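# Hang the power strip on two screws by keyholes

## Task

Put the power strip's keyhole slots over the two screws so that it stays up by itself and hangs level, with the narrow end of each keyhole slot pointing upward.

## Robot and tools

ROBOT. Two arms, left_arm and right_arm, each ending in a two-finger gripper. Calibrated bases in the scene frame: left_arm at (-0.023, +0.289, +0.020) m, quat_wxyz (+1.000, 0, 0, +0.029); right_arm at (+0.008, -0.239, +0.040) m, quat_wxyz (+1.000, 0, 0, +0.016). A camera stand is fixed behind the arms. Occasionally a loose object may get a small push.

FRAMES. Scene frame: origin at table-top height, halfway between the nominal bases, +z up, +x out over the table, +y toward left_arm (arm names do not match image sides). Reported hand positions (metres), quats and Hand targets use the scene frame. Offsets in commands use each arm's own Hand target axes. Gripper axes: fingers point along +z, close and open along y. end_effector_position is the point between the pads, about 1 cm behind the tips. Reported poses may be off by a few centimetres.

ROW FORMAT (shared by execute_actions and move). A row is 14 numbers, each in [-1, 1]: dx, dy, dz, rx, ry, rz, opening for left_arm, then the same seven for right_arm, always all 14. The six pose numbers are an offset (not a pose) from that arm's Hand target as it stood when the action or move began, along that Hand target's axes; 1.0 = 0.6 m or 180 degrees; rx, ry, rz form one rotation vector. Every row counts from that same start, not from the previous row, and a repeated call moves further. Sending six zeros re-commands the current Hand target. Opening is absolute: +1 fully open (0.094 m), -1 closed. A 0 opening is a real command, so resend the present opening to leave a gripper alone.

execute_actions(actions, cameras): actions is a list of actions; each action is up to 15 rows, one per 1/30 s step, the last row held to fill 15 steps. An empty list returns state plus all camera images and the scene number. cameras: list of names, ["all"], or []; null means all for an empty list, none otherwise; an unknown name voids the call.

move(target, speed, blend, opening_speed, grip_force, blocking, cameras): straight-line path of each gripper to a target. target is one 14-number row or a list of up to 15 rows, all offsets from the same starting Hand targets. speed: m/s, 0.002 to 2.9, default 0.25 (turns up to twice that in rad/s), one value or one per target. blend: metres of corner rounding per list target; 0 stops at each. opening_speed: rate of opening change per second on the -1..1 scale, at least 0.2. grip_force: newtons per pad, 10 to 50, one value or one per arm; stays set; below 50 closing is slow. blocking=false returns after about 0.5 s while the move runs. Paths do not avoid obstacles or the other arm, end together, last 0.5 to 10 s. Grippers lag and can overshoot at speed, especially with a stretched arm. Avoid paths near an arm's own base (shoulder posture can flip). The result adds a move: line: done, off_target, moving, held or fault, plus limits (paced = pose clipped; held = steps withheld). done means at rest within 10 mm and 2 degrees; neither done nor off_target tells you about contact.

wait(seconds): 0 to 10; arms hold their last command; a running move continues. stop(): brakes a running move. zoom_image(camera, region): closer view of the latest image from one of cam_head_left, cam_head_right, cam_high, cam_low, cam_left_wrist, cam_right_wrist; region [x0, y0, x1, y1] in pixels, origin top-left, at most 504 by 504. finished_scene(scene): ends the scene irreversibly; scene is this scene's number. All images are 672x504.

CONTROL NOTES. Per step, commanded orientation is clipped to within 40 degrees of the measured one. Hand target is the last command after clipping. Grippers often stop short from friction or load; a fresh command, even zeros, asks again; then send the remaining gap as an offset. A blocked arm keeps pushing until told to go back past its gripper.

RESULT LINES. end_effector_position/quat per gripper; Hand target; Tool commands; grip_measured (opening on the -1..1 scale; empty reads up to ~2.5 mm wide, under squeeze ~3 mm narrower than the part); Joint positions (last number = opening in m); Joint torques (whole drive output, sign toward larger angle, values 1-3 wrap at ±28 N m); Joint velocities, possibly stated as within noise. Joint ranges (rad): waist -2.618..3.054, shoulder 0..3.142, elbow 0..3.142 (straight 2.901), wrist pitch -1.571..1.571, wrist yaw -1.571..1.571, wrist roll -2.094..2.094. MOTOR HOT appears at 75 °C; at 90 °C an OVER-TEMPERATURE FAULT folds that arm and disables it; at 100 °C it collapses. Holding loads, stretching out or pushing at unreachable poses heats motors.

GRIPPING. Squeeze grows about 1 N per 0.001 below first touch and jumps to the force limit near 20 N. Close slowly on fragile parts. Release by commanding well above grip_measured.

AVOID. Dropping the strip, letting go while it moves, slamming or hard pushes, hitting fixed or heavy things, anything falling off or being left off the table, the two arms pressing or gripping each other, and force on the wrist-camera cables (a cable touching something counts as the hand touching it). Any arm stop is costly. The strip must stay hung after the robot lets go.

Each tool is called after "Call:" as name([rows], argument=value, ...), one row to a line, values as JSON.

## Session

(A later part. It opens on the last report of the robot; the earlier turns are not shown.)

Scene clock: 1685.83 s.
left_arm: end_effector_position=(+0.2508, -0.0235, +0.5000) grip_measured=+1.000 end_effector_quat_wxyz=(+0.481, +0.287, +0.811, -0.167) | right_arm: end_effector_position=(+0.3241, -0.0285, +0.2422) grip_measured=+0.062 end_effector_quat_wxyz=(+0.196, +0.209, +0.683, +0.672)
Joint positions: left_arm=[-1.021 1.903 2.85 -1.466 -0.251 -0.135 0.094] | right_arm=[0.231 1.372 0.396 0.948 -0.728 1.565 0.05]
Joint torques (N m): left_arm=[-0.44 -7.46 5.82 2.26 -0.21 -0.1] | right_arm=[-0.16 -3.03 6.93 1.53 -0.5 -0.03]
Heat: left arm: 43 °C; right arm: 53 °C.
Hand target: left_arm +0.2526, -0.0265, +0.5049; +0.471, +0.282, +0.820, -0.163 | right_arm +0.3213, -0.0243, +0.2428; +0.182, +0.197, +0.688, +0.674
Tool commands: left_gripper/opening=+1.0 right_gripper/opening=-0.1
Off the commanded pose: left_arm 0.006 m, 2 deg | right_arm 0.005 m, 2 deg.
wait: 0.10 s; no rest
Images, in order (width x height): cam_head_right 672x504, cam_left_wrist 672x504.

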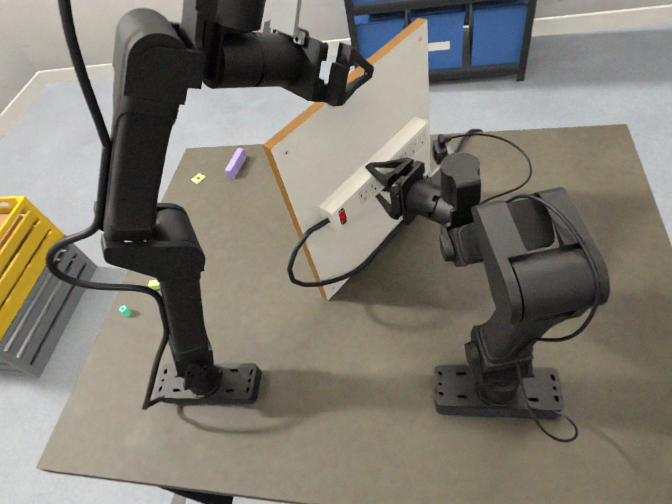

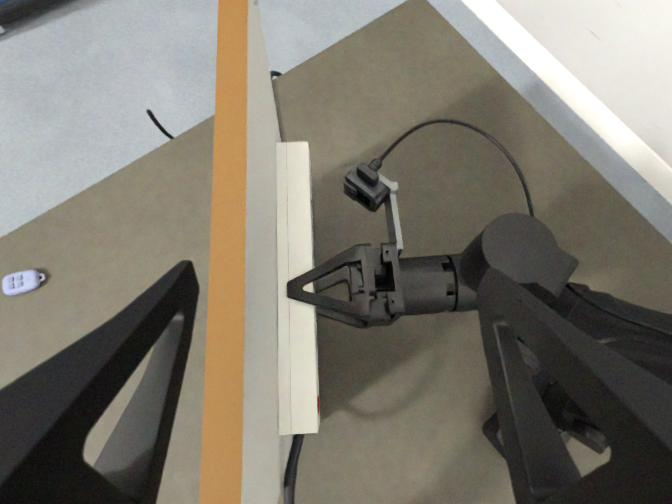

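Call:
move(target=[0,0,0,0,0,0,1.0, 0.0,-0.010,0,0.004,0,0.004,-0.1], speed=0.015)

Call:
wait(seconds=0.1, cameras=["cam_left_wrist","cam_head_right","cam_head_left"])

Call:
zoom_image(camera="cam_head_right", region=[290, 90, 440, 230])

Scene clock: 1691.10 s.
left_arm: end_effector_position=(+0.2508, -0.0235, +0.5000) grip_measured=+1.000 end_effector_quat_wxyz=(+0.481, +0.287, +0.811, -0.167) | right_arm: end_effector_position=(+0.3241, -0.0285, +0.2422) grip_measured=+0.062 end_effector_quat_wxyz=(+0.196, +0.209, +0.683, +0.672)
Joint positions: left_arm=[-1.021 1.903 2.85 -1.466 -0.251 -0.135 0.094] | right_arm=[0.231 1.372 0.396 0.948 -0.728 1.565 0.05]
Joint torques (N m): left_arm=[-0.44 -7.46 5.82 2.26 -0.21 -0.1] | right_arm=[-0.16 -2.25 6.53 1.51 -0.5 -0.01]
Heat: left arm: 43 °C; right arm: 52 °C.
Hand target: left_arm +0.2526, -0.0265, +0.5049; +0.471, +0.282, +0.820, -0.163 | right_arm +0.3211, -0.0244, +0.2368; +0.176, +0.202, +0.691, +0.671
Off the commanded pose: left_arm 0.006 m, 2 deg | right_arm 0.007 m, 3 deg.
elbow stopped short (left arm): the move would have taken joint 3 (elbow) straighter than the controller allows.
move: off_target (right_arm)

Scene clock: 1691.20 s.
left_arm: end_effector_position=(+0.2508, -0.0235, +0.5000) grip_measured=+1.000 end_effector_quat_wxyz=(+0.481, +0.287, +0.811, -0.167) | right_arm: end_effector_position=(+0.3241, -0.0285, +0.2422) grip_measured=+0.062 end_effector_quat_wxyz=(+0.196, +0.209, +0.683, +0.672)
Joint positions: left_arm=[-1.021 1.903 2.85 -1.466 -0.251 -0.135 0.094] | right_arm=[0.231 1.372 0.396 0.948 -0.728 1.565 0.05]
Joint torques (N m): left_arm=[-0.46 -7.46 5.82 2.26 -0.21 -0.1] | right_arm=[-0.1 -2.33 6.49 1.53 -0.49 -0.01]
Heat: left arm: 43 °C; right arm: 52 °C.
Hand target: left_arm +0.2526, -0.0265, +0.5049; +0.471, +0.282, +0.820, -0.163 | right_arm +0.3211, -0.0244, +0.2368; +0.176, +0.202, +0.691, +0.671
Tool commands: left_gripper/opening=+1.0 right_gripper/opening=-0.1
Off the commanded pose: left_arm 0.006 m, 2 deg | right_arm 0.007 m, 3 deg.
wait: 0.10 s; no rest
Images, in order (width x height): cam_head_left 672x504, cam_head_right 672x504, cam_left_wrist 672x504.

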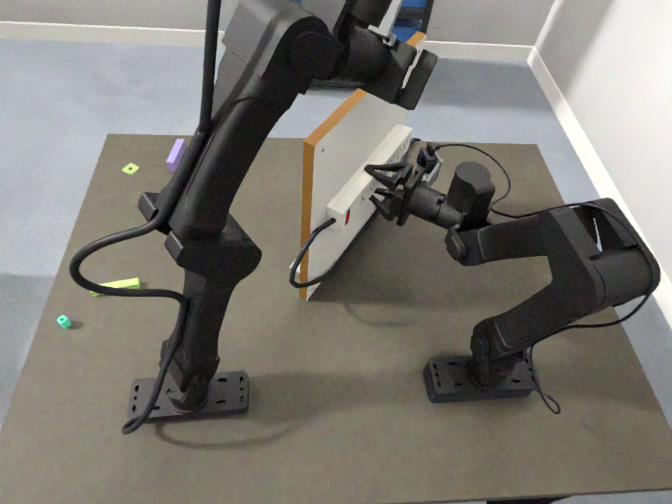

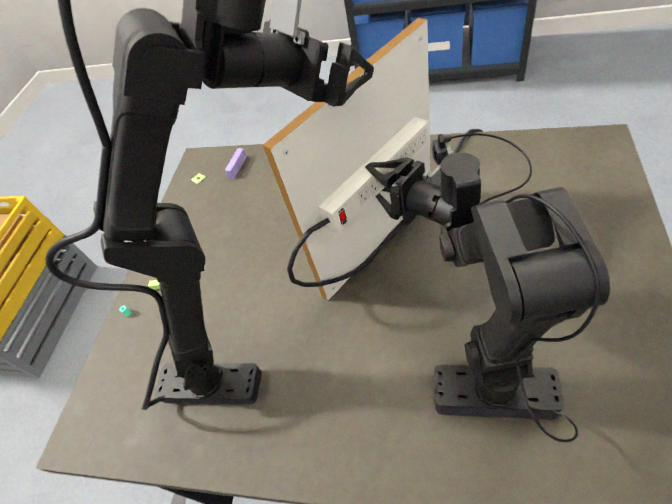

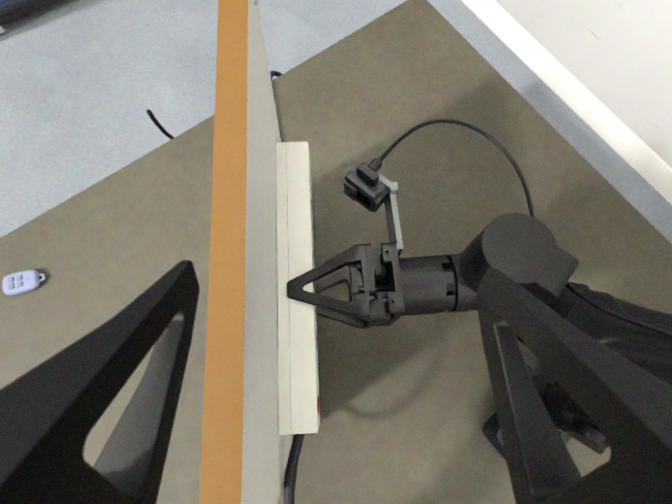

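Scaled by 3.360.

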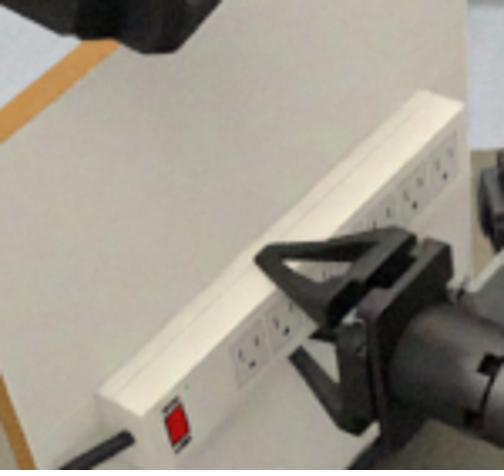

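Call:
zoom_image(camera="cam_head_right", region=[300, 185, 340, 225])

Call:
zoom_image(camera="cam_head_right", region=[400, 100, 440, 140])

Call:
zoom_image(camera="cam_head_left", region=[310, 110, 430, 230])

Call:
zoom_image(camera="cam_left_wrist", region=[240, 130, 340, 230])

Call:
zoom_image(camera="cam_left_wrist", region=[240, 350, 340, 450])

Scaled by 12.600.

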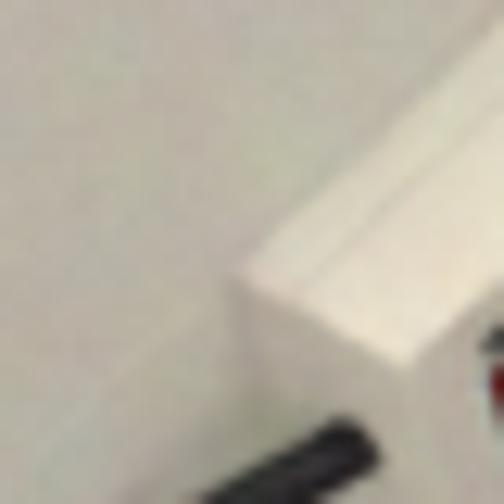

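Scaled by 12.600.

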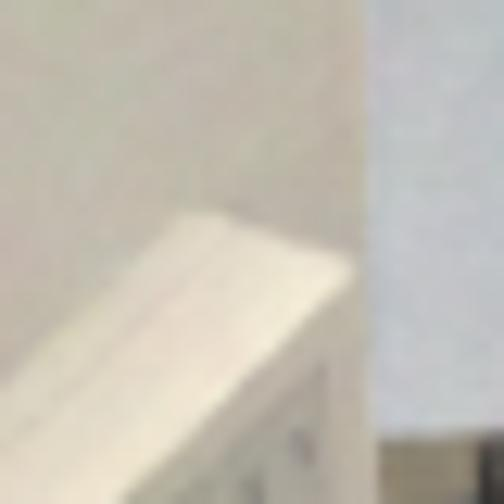

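Scaled by 4.200.

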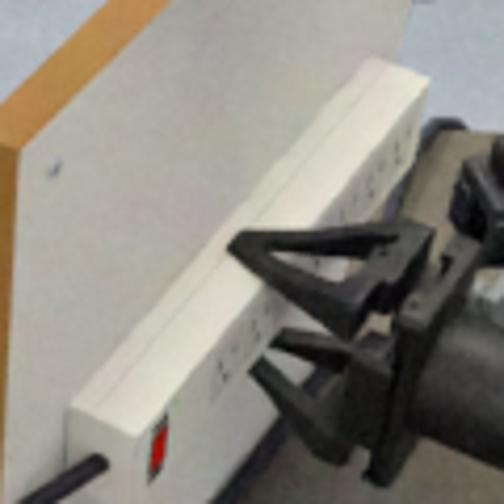

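Scaled by 5.040.

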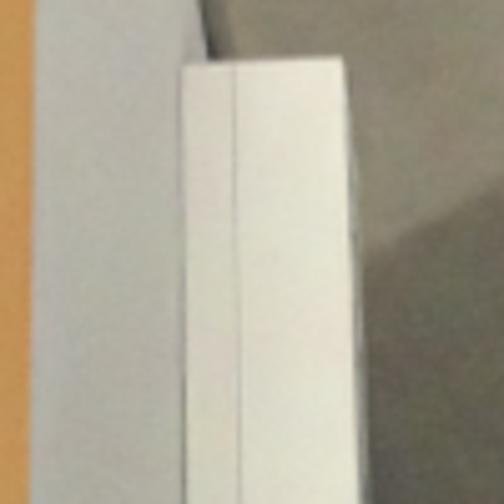

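Scaled by 5.040.

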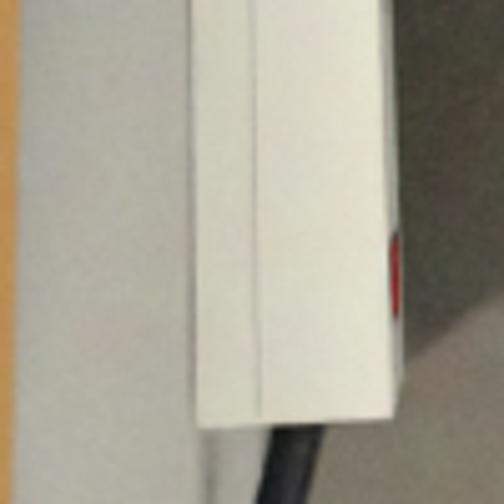

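Call:
move(target=[0,0,0,0,0,0,1.0, 0.0,0.012,0,-0.003,0,-0.003,-0.1], speed=0.02)

Call:
move(target=[0,0,0,0,0,0,1.0, 0,0,0,0,0,0,0.35], opening_speed=0.3, cameras=["cam_left_wrist","cam_head_right","cam_right_wrist"])

Scene clock: 1705.87 s.
left_arm: end_effector_position=(+0.2508, -0.0235, +0.5000) grip_measured=+1.000 end_effector_quat_wxyz=(+0.481, +0.287, +0.811, -0.167) | right_arm: end_effector_position=(+0.3241, -0.0285, +0.2420) grip_measured=+0.062 end_effector_quat_wxyz=(+0.195, +0.209, +0.683, +0.672)
Joint positions: left_arm=[-1.021 1.903 2.85 -1.466 -0.251 -0.135 0.094] | right_arm=[0.231 1.372 0.396 0.947 -0.728 1.565 0.05]
Joint torques (N m): left_arm=[-0.46 -7.46 5.81 2.26 -0.21 -0.1] | right_arm=[-0.14 -3.63 7.3 1.39 -0.48 -0.02]
Heat: left arm: 43 °C; right arm: 51 °C.
Hand target: left_arm +0.2526, -0.0265, +0.5049; +0.471, +0.282, +0.820, -0.163 | right_arm +0.3214, -0.0243, +0.2439; +0.180, +0.198, +0.689, +0.674
Off the commanded pose: left_arm 0.006 m, 2 deg | right_arm 0.005 m, 2 deg.
elbow stopped short (left arm): the move would have taken joint 3 (elbow) straighter than the controller allows.
move: done

Scene clock: 1707.57 s.
left_arm: end_effector_position=(+0.2508, -0.0235, +0.5000) grip_measured=+1.000 end_effector_quat_wxyz=(+0.481, +0.287, +0.811, -0.167) | right_arm: end_effector_position=(+0.3193, -0.0256, +0.2374) grip_measured=+0.348 end_effector_quat_wxyz=(+0.177, +0.206, +0.690, +0.671)
Joint positions: left_arm=[-1.021 1.903 2.85 -1.466 -0.251 -0.135 0.094] | right_arm=[0.231 1.372 0.396 0.924 -0.759 1.568 0.063]
Joint torques (N m): left_arm=[-0.46 -7.46 5.81 2.26 -0.21 -0.1] | right_arm=[-0.12 -3.69 7.41 1.58 -0.16 -0.04]
Heat: left arm: 43 °C; right arm: 51 °C.
Hand target: left_arm +0.2526, -0.0265, +0.5049; +0.471, +0.282, +0.820, -0.163 | right_arm +0.3214, -0.0243, +0.2440; +0.180, +0.198, +0.689, +0.674
Off the commanded pose: left_arm 0.006 m, 2 deg | right_arm 0.007 m, 1 deg.
elbow stopped short (left arm): the move would have taken joint 3 (elbow) straighter than the controller allows.
move: done
Images, in order (width x height): cam_head_right 672x504, cam_left_wrist 672x504, cam_right_wrist 672x504.

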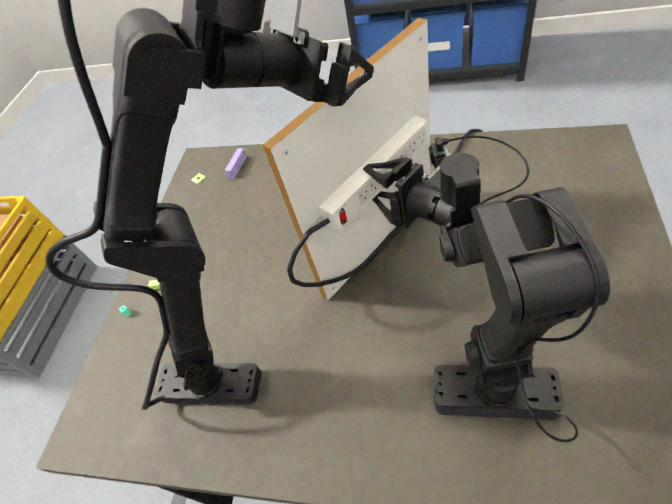

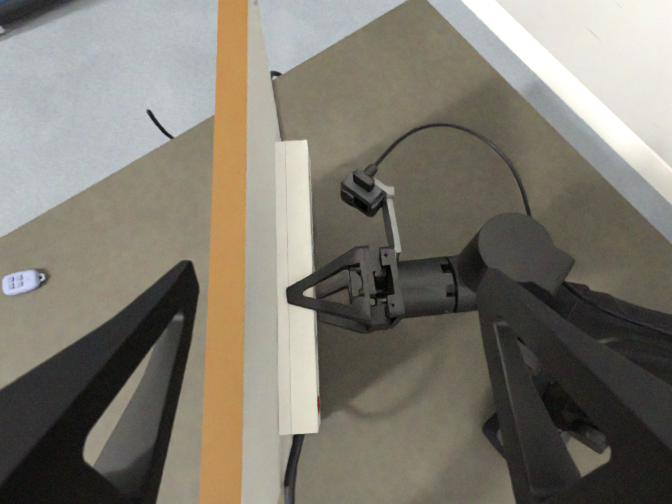

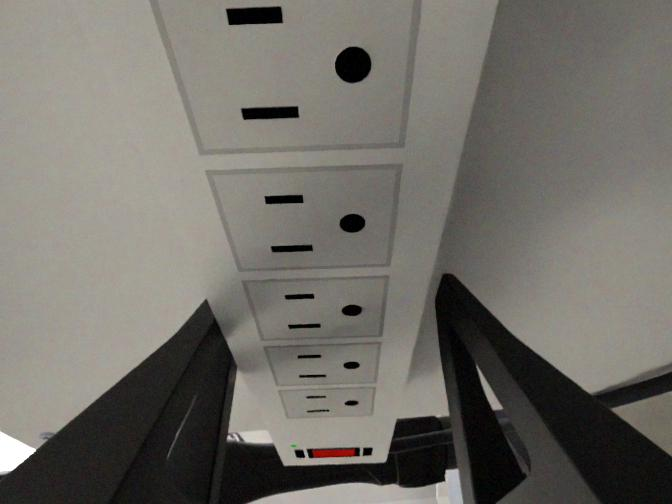

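Call:
move(target=[0,0,0,0,0,0,1.0, 0,0,0,0,0,0,0.8], opening_speed=0.5)

Call:
move(target=[0,0,0,0,0,0,1.0, 0,0,-0.10,0,0,0,0.8], speed=0.04, cameras=["cam_left_wrist","cam_head_right","cam_right_wrist","cam_head_left"])

Scene clock: 1712.93 s.
left_arm: end_effector_position=(+0.2508, -0.0235, +0.5000) grip_measured=+1.000 end_effector_quat_wxyz=(+0.481, +0.287, +0.811, -0.167) | right_arm: end_effector_position=(+0.3189, -0.0254, +0.2361) grip_measured=+0.798 end_effector_quat_wxyz=(+0.174, +0.208, +0.691, +0.670)
Joint positions: left_arm=[-1.021 1.903 2.85 -1.466 -0.251 -0.135 0.094] | right_arm=[0.231 1.372 0.396 0.917 -0.761 1.568 0.084]
Joint torques (N m): left_arm=[-0.44 -7.46 5.82 2.27 -0.21 -0.1] | right_arm=[-0.13 -3.73 7.35 1.65 -0.13 -0.04]
Heat: left arm: 43 °C; right arm: 51 °C.
Hand target: left_arm +0.2526, -0.0265, +0.5049; +0.471, +0.282, +0.820, -0.163 | right_arm +0.3214, -0.0243, +0.2440; +0.180, +0.198, +0.689, +0.674
Off the commanded pose: left_arm 0.006 m, 2 deg | right_arm 0.008 m, 1 deg.
elbow stopped short (left arm): the move would have taken joint 3 (elbow) straighter than the controller allows.
move: done

Scene clock: 1715.03 s.
left_arm: end_effector_position=(+0.2508, -0.0235, +0.5000) grip_measured=+1.000 end_effector_quat_wxyz=(+0.481, +0.287, +0.811, -0.167) | right_arm: end_effector_position=(+0.2950, -0.0741, +0.2450) grip_measured=+0.798 end_effector_quat_wxyz=(+0.172, +0.206, +0.688, +0.674)
Joint positions: left_arm=[-1.021 1.903 2.85 -1.466 -0.251 -0.135 0.094] | right_arm=[0.017 1.18 0.314 0.809 -0.98 1.565 0.084]
Joint torques (N m): left_arm=[-0.44 -7.47 5.82 2.26 -0.22 -0.1] | right_arm=[-0.58 -4.18 5.12 1.52 -0.14 -0.14]
Heat: left arm: 43 °C; right arm: 51 °C.
Hand target: left_arm +0.2526, -0.0265, +0.5049; +0.471, +0.282, +0.820, -0.163 | right_arm +0.2906, -0.0757, +0.2457; +0.180, +0.198, +0.689, +0.674
Off the commanded pose: left_arm 0.006 m, 2 deg | right_arm 0.005 m, 1 deg.
elbow stopped short (left arm): the move would have taken joint 3 (elbow) straighter than the controller allows.
move: done
Images, in order (width x height): cam_head_left 672x504, cam_head_right 672x504, cam_left_wrist 672x504, cam_right_wrist 672x504.

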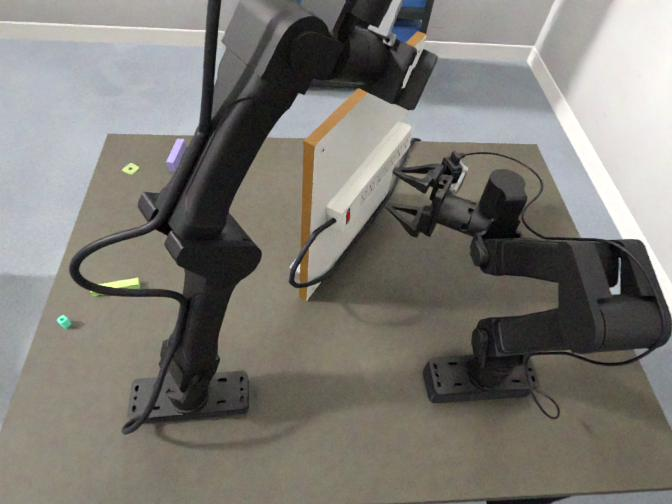

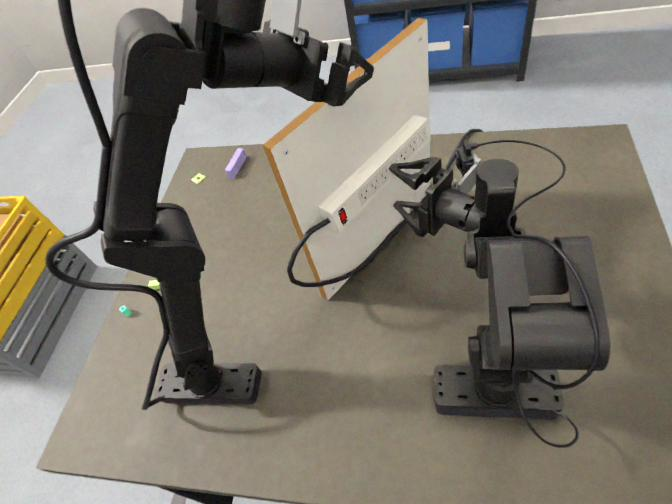

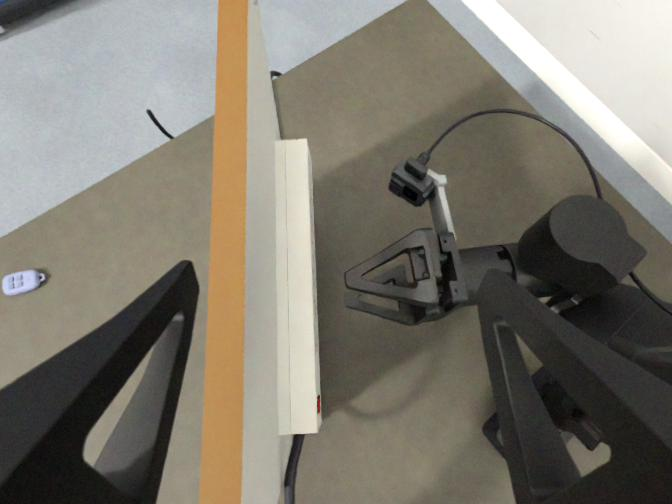

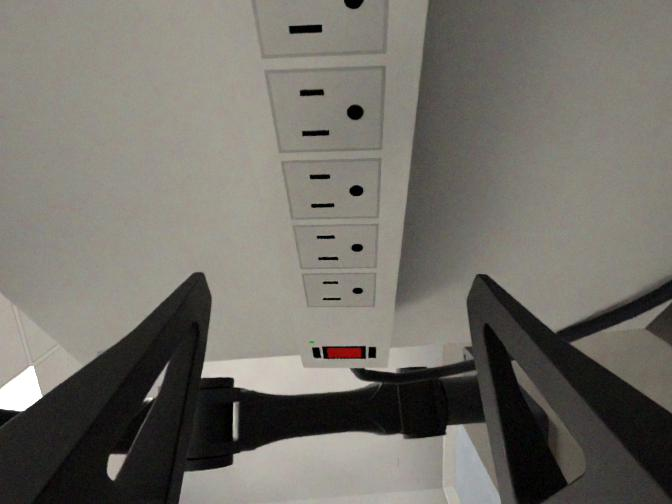

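Call:
zoom_image(camera="cam_head_right", region=[290, 90, 440, 230])

Call:
zoom_image(camera="cam_left_wrist", region=[200, 120, 400, 460])

Scaled by 3.360.

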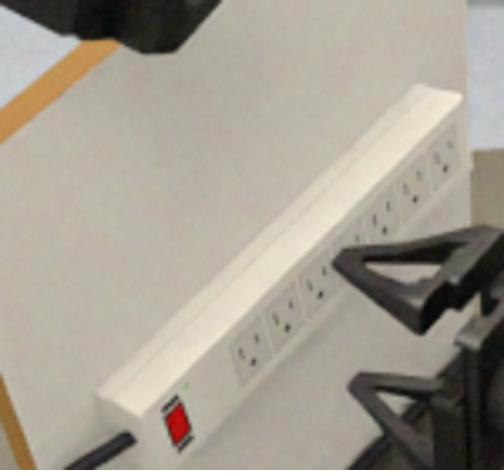

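Scaled by 1.482.

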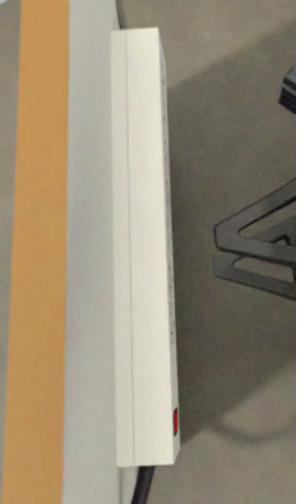

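Call:
zoom_image(camera="cam_head_right", region=[300, 185, 340, 225])

Call:
zoom_image(camera="cam_head_right", region=[400, 100, 440, 140])

Call:
zoom_image(camera="cam_left_wrist", region=[240, 130, 340, 230])

Call:
zoom_image(camera="cam_left_wrist", region=[240, 350, 340, 450])

Call:
zoom_image(camera="cam_head_left", region=[310, 110, 430, 230])

Scaled by 12.600.

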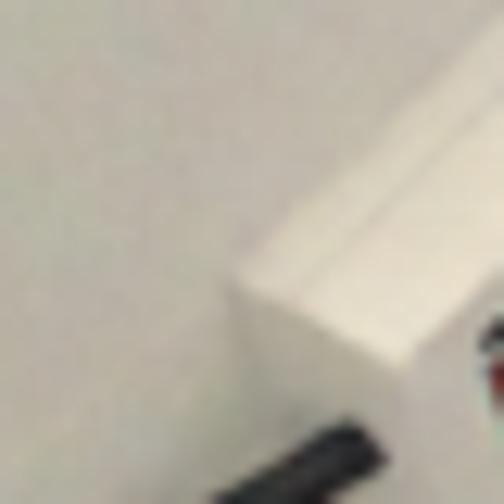

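Scaled by 12.600.

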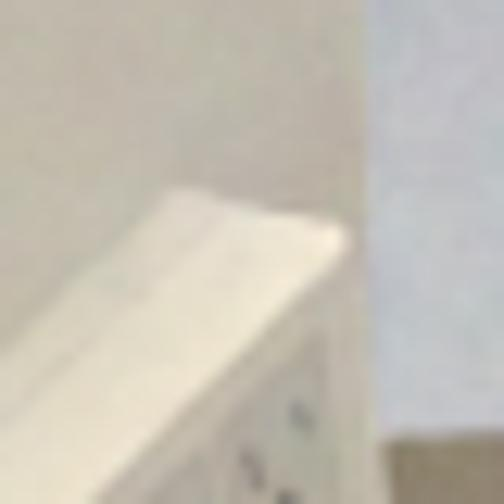

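Scaled by 5.040.

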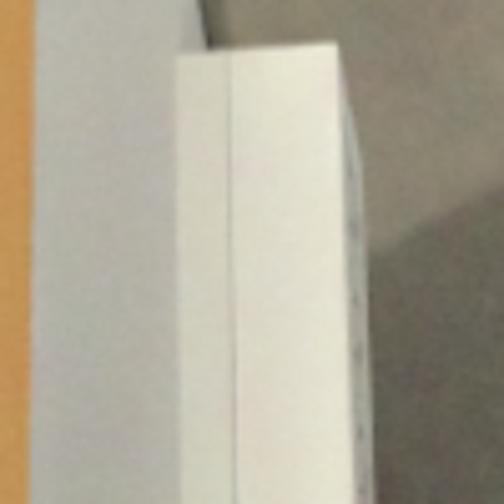

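Scaled by 5.040.

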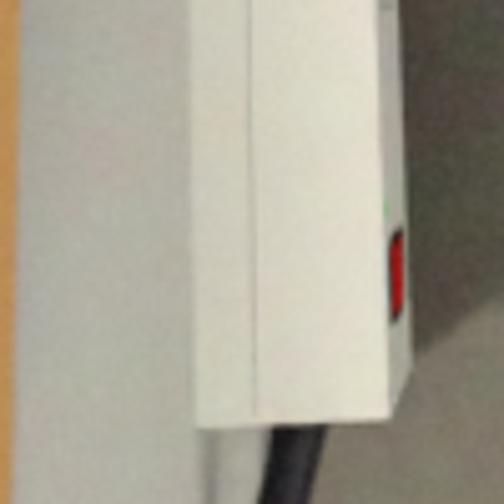

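Scaled by 4.200.

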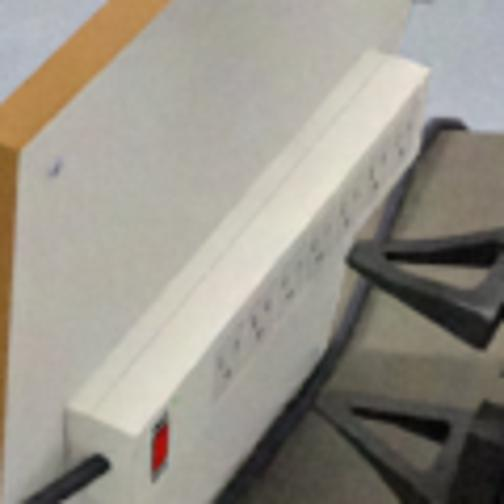

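Call:
move(target=[0,0,0,0,0,0,1.0, 0,0.20,-0.03,-0.02,0,-0.02,-0.9], speed=0.12, opening_speed=1.0)

Scene clock: 1756.80 s.
left_arm: end_effector_position=(+0.2508, -0.0235, +0.5000) grip_measured=+1.000 end_effector_quat_wxyz=(+0.481, +0.287, +0.811, -0.167) | right_arm: end_effector_position=(+0.2869, -0.0880, +0.3467) grip_measured=-0.898 end_effector_quat_wxyz=(+0.187, +0.191, +0.677, +0.686)
Joint positions: left_arm=[-1.021 1.903 2.85 -1.466 -0.251 -0.135 0.094] | right_arm=[-0.057 0.943 0.59 0.373 -1.055 1.597 0.005]
Joint torques (N m): left_arm=[-0.46 -7.46 5.81 2.26 -0.21 -0.1] | right_arm=[-0.57 -2.77 9.98 1.47 -0.11 -0.08]
Heat: left arm: 44 °C; right arm: 52 °C.
Hand target: left_arm +0.2526, -0.0265, +0.5049; +0.471, +0.282, +0.820, -0.163 | right_arm +0.2848, -0.0894, +0.3661; +0.207, +0.170, +0.673, +0.689
Off the commanded pose: left_arm 0.006 m, 2 deg | right_arm 0.020 m, 3 deg.
elbow stopped short (left arm): the move would have taken joint 3 (elbow) straighter than the controller allows.
move: off_target (right_arm)

Call:
move(target=[0,0,0,0,0,0,1.0, -0.1125,0,0.06,0,0,0,-0.9], speed=0.1, cameras=["cam_left_wrist","cam_head_right","cam_right_wrist"])

Scene clock: 1763.83 s.
left_arm: end_effector_position=(+0.2508, -0.0235, +0.5000) grip_measured=+1.000 end_effector_quat_wxyz=(+0.481, +0.287, +0.811, -0.167) | right_arm: end_effector_position=(+0.3562, -0.0914, +0.3545) grip_measured=-0.898 end_effector_quat_wxyz=(+0.188, +0.189, +0.677, +0.686)
Joint positions: left_arm=[-1.021 1.903 2.85 -1.466 -0.251 -0.135 0.094] | right_arm=[-0.064 1.263 0.785 0.504 -1.063 1.597 0.005]
Joint torques (N m): left_arm=[-0.46 -7.47 5.82 2.26 -0.21 -0.1] | right_arm=[-0.5 -2.89 10.22 1.62 -0.08 -0.06]
Heat: left arm: 44 °C; right arm: 55 °C.
Hand target: left_arm +0.2526, -0.0265, +0.5049; +0.471, +0.282, +0.820, -0.163 | right_arm +0.3611, -0.0932, +0.3705; +0.207, +0.170, +0.673, +0.689
Off the commanded pose: left_arm 0.006 m, 2 deg | right_arm 0.017 m, 3 deg.
elbow stopped short (left arm): the move would have taken joint 3 (elbow) straighter than the controller allows.
move: off_target (right_arm)
Images, in order (width x height): cam_head_right 672x504, cam_left_wrist 672x504, cam_right_wrist 672x504.

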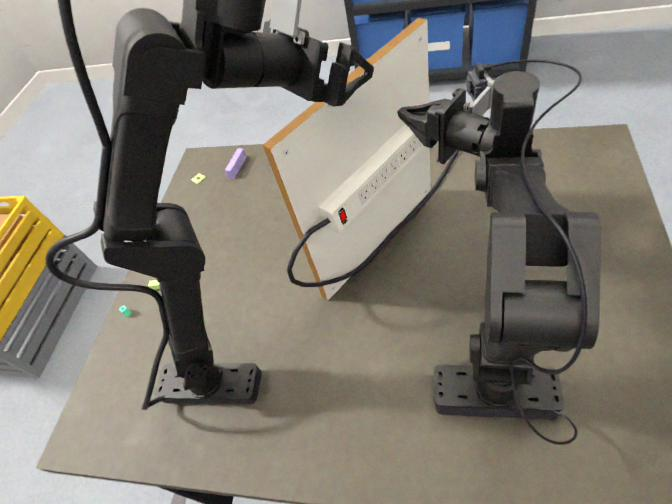

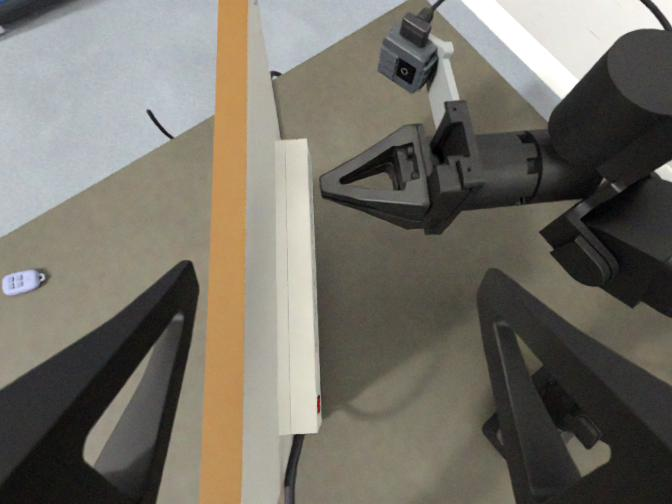

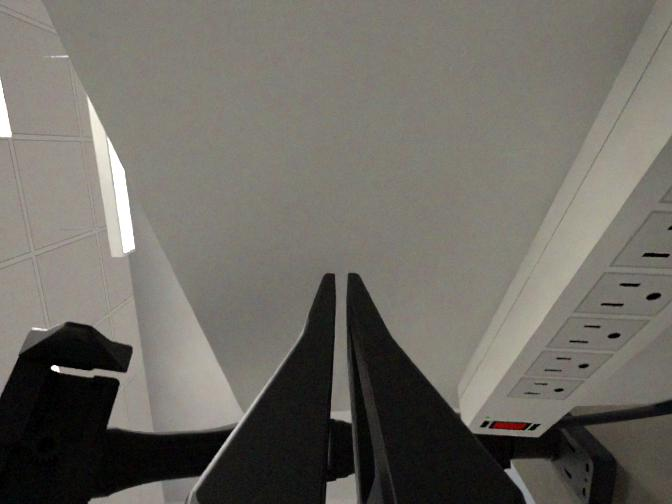

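Call:
move([
  [0,0,0,0,0,0,1.0, -0.02,0,0.047,0,0,0,-0.9],
  [0,0,0,0,0,0,1.0, -0.02,-0.10,0.045,0,0,0,-0.9],
], speed=[0.06,0.04], blend=[0.01,0], cameras=["cam_left_wrist","cam_head_right","cam_right_wrist"])

Scene clock: 1770.03 s.
left_arm: end_effector_position=(+0.2508, -0.0235, +0.5000) grip_measured=+1.000 end_effector_quat_wxyz=(+0.481, +0.287, +0.811, -0.167) | right_arm: end_effector_position=(+0.3882, -0.0775, +0.3197) grip_measured=-0.898 end_effector_quat_wxyz=(+0.207, +0.171, +0.671, +0.691)
Joint positions: left_arm=[-1.021 1.903 2.85 -1.466 -0.251 -0.135 0.094] | right_arm=[-0.011 1.464 0.757 0.782 -1.009 1.593 0.005]
Joint torques (N m): left_arm=[-0.44 -7.46 5.82 2.26 -0.21 -0.1] | right_arm=[0.4 -3.93 5.5 1.64 0.08 -0.12]
Heat: left arm: 44 °C; right arm: 55 °C.
Hand target: left_arm +0.2526, -0.0265, +0.5049; +0.471, +0.282, +0.820, -0.163 | right_arm +0.3886, -0.0758, +0.3121; +0.207, +0.170, +0.673, +0.689
Off the commanded pose: left_arm 0.006 m, 2 deg | right_arm 0.008 m, 0 deg.
elbow stopped short (left arm): the move would have taken joint 3 (elbow) straighter than the controller allows.
move: done
Images, in order (width x height): cam_head_right 672x504, cam_left_wrist 672x504, cam_right_wrist 672x504.

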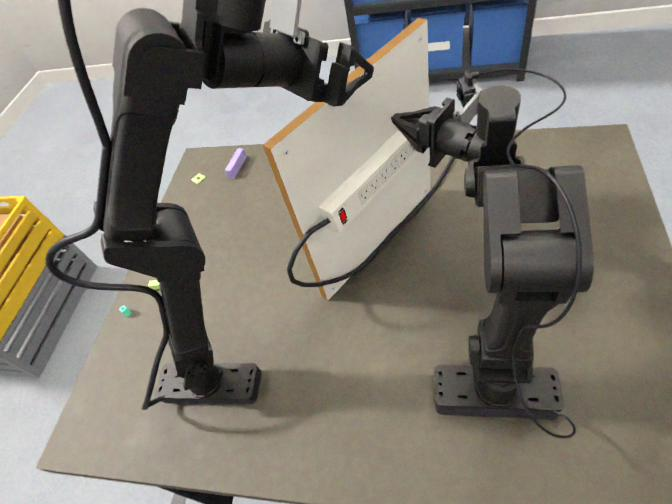

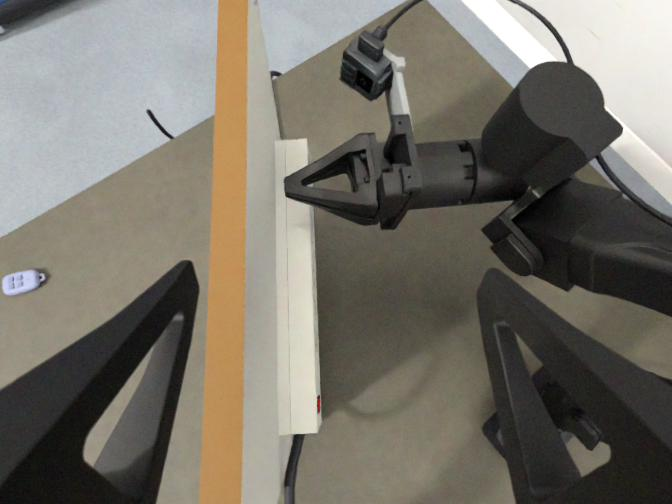

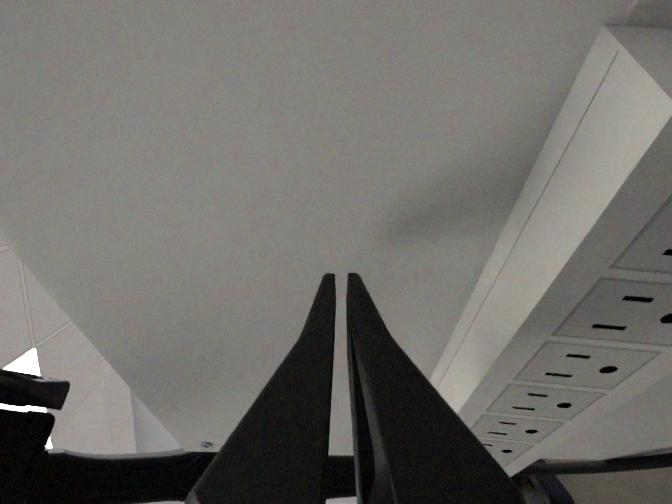

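Call:
move(target=[0,0,0,0,0,0,1.0, 0,-0.05,0,0,0,0,-0.9], speed=0.03, cameras=["cam_head_right"])

Call:
zoom_image(camera="cam_head_right", region=[290, 90, 440, 230])

Scene clock: 1775.67 s.
left_arm: end_effector_position=(+0.2508, -0.0235, +0.5000) grip_measured=+1.000 end_effector_quat_wxyz=(+0.481, +0.287, +0.811, -0.167) | right_arm: end_effector_position=(+0.3906, -0.0775, +0.2897) grip_measured=-0.898 end_effector_quat_wxyz=(+0.207, +0.171, +0.671, +0.691)
Joint positions: left_arm=[-1.021 1.903 2.85 -1.466 -0.251 -0.135 0.094] | right_arm=[-0.011 1.545 0.692 0.928 -1.009 1.593 0.005]
Joint torques (N m): left_arm=[-0.44 -7.46 5.82 2.27 -0.21 -0.1] | right_arm=[0.51 -4.11 5.16 1.61 0.08 -0.11]
Heat: left arm: 44 °C; right arm: 54 °C.
Hand target: left_arm +0.2526, -0.0265, +0.5049; +0.471, +0.282, +0.820, -0.163 | right_arm +0.3903, -0.0756, +0.2819; +0.207, +0.171, +0.673, +0.689
Off the commanded pose: left_arm 0.006 m, 2 deg | right_arm 0.008 m, 0 deg.
elbow stopped short (left arm): the move would have taken joint 3 (elbow) straighter than the controller allows.
move: done
Images, in order (width x height): cam_head_right 672x504.

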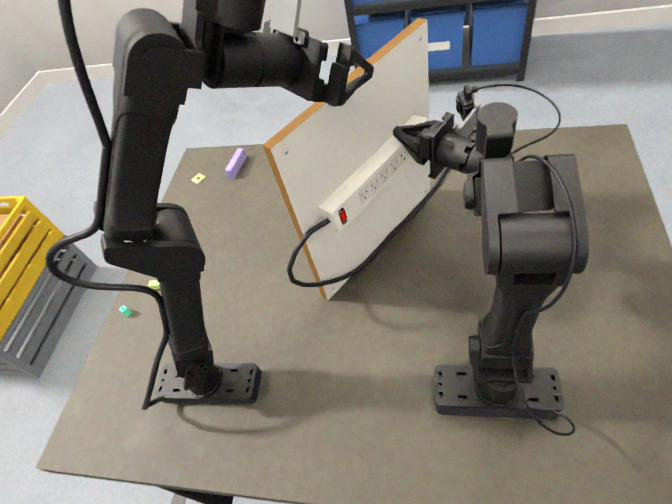

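Scaled by 3.360.

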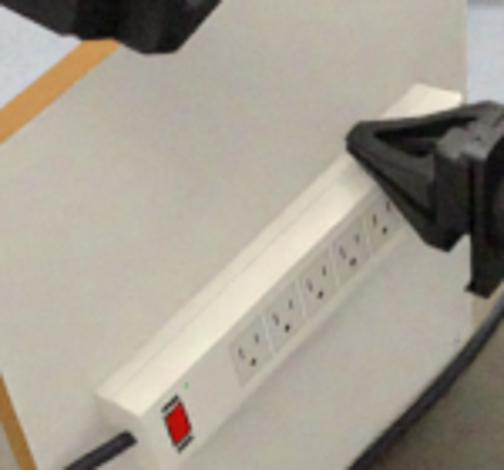

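Call:
move(target=[0,0,0,0,0,0,1.0, 0,-0.017,0,0,0,0,-0.9], speed=0.015)

Call:
move(target=[0,0,0,0,0,0,1.0, 0,-0.01,0,0,0,0,-0.9], speed=0.015, cameras=["cam_head_right"])

Call:
zoom_image(camera="cam_head_right", region=[290, 90, 440, 230])

Scene clock: 1779.47 s.
left_arm: end_effector_position=(+0.2508, -0.0235, +0.5000) grip_measured=+1.000 end_effector_quat_wxyz=(+0.481, +0.287, +0.811, -0.167) | right_arm: end_effector_position=(+0.3912, -0.0774, +0.2817) grip_measured=-0.898 end_effector_quat_wxyz=(+0.210, +0.168, +0.670, +0.692)
Joint positions: left_arm=[-1.021 1.903 2.85 -1.466 -0.251 -0.135 0.094] | right_arm=[-0.011 1.575 0.675 0.985 -1.009 1.593 0.005]
Joint torques (N m): left_arm=[-0.46 -7.46 5.82 2.26 -0.22 -0.1] | right_arm=[0.49 -4.05 4.9 1.59 0.07 -0.11]
Heat: left arm: 44 °C; right arm: 53 °C.
Hand target: left_arm +0.2526, -0.0265, +0.5049; +0.471, +0.282, +0.820, -0.163 | right_arm +0.3908, -0.0755, +0.2718; +0.207, +0.170, +0.673, +0.689
Off the commanded pose: left_arm 0.006 m, 2 deg | right_arm 0.010 m, 1 deg.
elbow stopped short (left arm): the move would have taken joint 3 (elbow) straighter than the controller allows.
move: done

Scene clock: 1780.33 s.
left_arm: end_effector_position=(+0.2508, -0.0235, +0.5000) grip_measured=+1.000 end_effector_quat_wxyz=(+0.481, +0.287, +0.811, -0.167) | right_arm: end_effector_position=(+0.3918, -0.0774, +0.2764) grip_measured=-0.898 end_effector_quat_wxyz=(+0.211, +0.167, +0.670, +0.692)
Joint positions: left_arm=[-1.021 1.903 2.85 -1.466 -0.251 -0.135 0.094] | right_arm=[-0.011 1.595 0.665 1.017 -1.009 1.593 0.005]
Joint torques (N m): left_arm=[-0.44 -7.47 5.82 2.26 -0.21 -0.1] | right_arm=[0.46 -4.14 4.71 1.59 0.08 -0.1]
Heat: left arm: 44 °C; right arm: 53 °C.
Hand target: left_arm +0.2526, -0.0265, +0.5049; +0.471, +0.282, +0.820, -0.163 | right_arm +0.3912, -0.0755, +0.2658; +0.207, +0.170, +0.673, +0.689
Off the commanded pose: left_arm 0.006 m, 2 deg | right_arm 0.011 m, 1 deg.
elbow stopped short (left arm): the move would have taken joint 3 (elbow) straighter than the controller allows.
move: off_target (right_arm)
Images, in order (width x height): cam_head_right 672x504.

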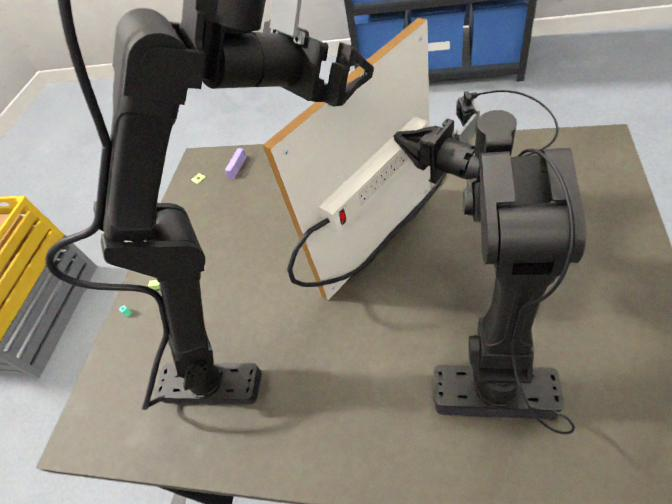

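Scaled by 3.360.

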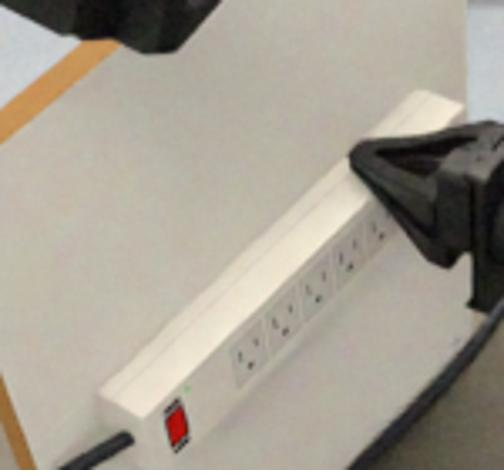

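Call:
move(target=[0,0,0,0,0,0,1.0, 0,-0.008,0,0,0,0,-0.9], speed=0.01)

Call:
move(target=[0,0,0,0,0,0,1.0, 0,-0.007,0,0,0,0,-0.9], speed=0.01, cameras=["cam_head_right"])

Call:
zoom_image(camera="cam_head_right", region=[290, 90, 440, 230])

Scene clock: 1784.90 s.
left_arm: end_effector_position=(+0.2508, -0.0235, +0.5000) grip_measured=+1.000 end_effector_quat_wxyz=(+0.481, +0.287, +0.811, -0.167) | right_arm: end_effector_position=(+0.3918, -0.0774, +0.2763) grip_measured=-0.898 end_effector_quat_wxyz=(+0.218, +0.159, +0.668, +0.694)
Joint positions: left_arm=[-1.021 1.903 2.85 -1.466 -0.251 -0.135 0.094] | right_arm=[-0.011 1.607 0.659 1.057 -1.009 1.593 0.005]
Joint torques (N m): left_arm=[-0.44 -7.47 5.82 2.26 -0.21 -0.1] | right_arm=[0.44 -3.84 4.55 1.4 0.11 -0.1]
Heat: left arm: 44 °C; right arm: 52 °C.
Hand target: left_arm +0.2526, -0.0265, +0.5049; +0.471, +0.282, +0.820, -0.163 | right_arm +0.3915, -0.0755, +0.2611; +0.207, +0.170, +0.673, +0.689
Off the commanded pose: left_arm 0.006 m, 2 deg | right_arm 0.015 m, 2 deg.
elbow stopped short (left arm): the move would have taken joint 3 (elbow) straighter than the controller allows.
move: off_target (right_arm)

Scene clock: 1785.77 s.
left_arm: end_effector_position=(+0.2508, -0.0235, +0.5000) grip_measured=+1.000 end_effector_quat_wxyz=(+0.481, +0.287, +0.811, -0.167) | right_arm: end_effector_position=(+0.3913, -0.0773, +0.2759) grip_measured=-0.898 end_effector_quat_wxyz=(+0.224, +0.153, +0.666, +0.696)
Joint positions: left_arm=[-1.021 1.903 2.85 -1.466 -0.251 -0.135 0.094] | right_arm=[-0.011 1.618 0.653 1.092 -1.01 1.593 0.005]
Joint torques (N m): left_arm=[-0.46 -7.46 5.82 2.26 -0.21 -0.1] | right_arm=[0.5 -3.69 4.29 1.29 0.13 -0.1]
Heat: left arm: 44 °C; right arm: 52 °C.
Hand target: left_arm +0.2526, -0.0265, +0.5049; +0.471, +0.282, +0.820, -0.163 | right_arm +0.3917, -0.0754, +0.2570; +0.207, +0.170, +0.673, +0.689
Off the commanded pose: left_arm 0.006 m, 2 deg | right_arm 0.019 m, 3 deg.
elbow stopped short (left arm): the move would have taken joint 3 (elbow) straighter than the controller allows.
move: off_target (right_arm)
Images, in order (width x height): cam_head_right 672x504.

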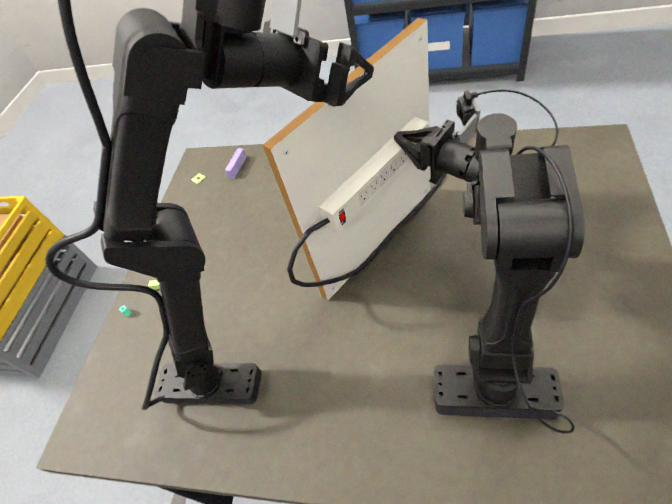

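Scaled by 3.360.

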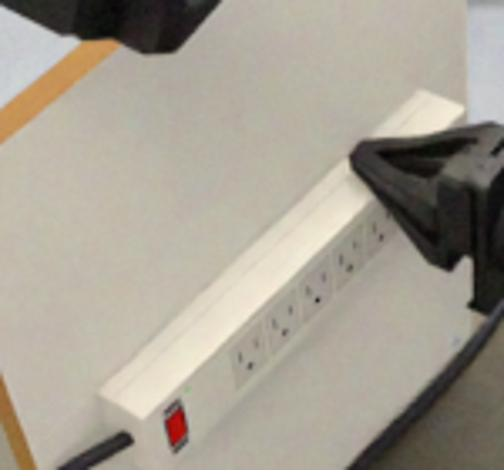

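Call:
zoom_image(camera="cam_head_right", region=[400, 100, 440, 140])

Call:
zoom_image(camera="cam_head_right", region=[300, 185, 340, 225])

Scaled by 12.600.

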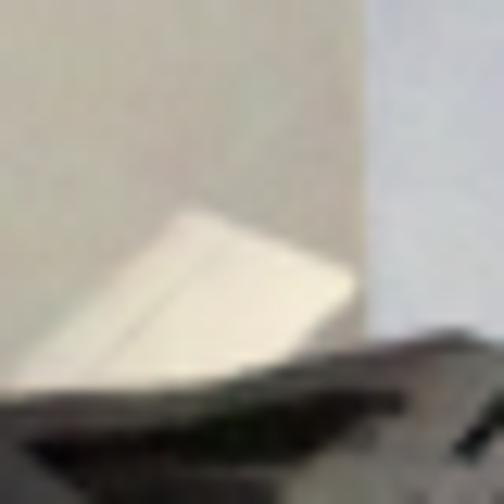

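Scaled by 12.600.

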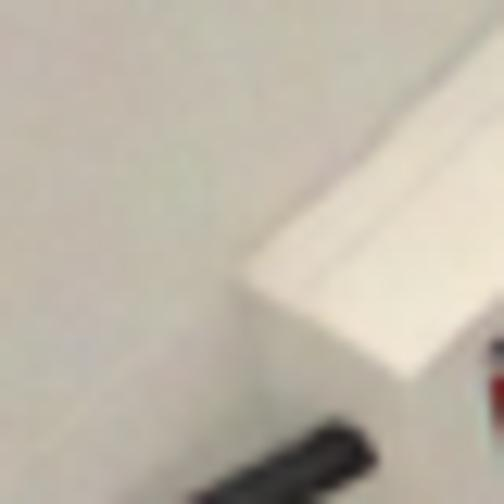

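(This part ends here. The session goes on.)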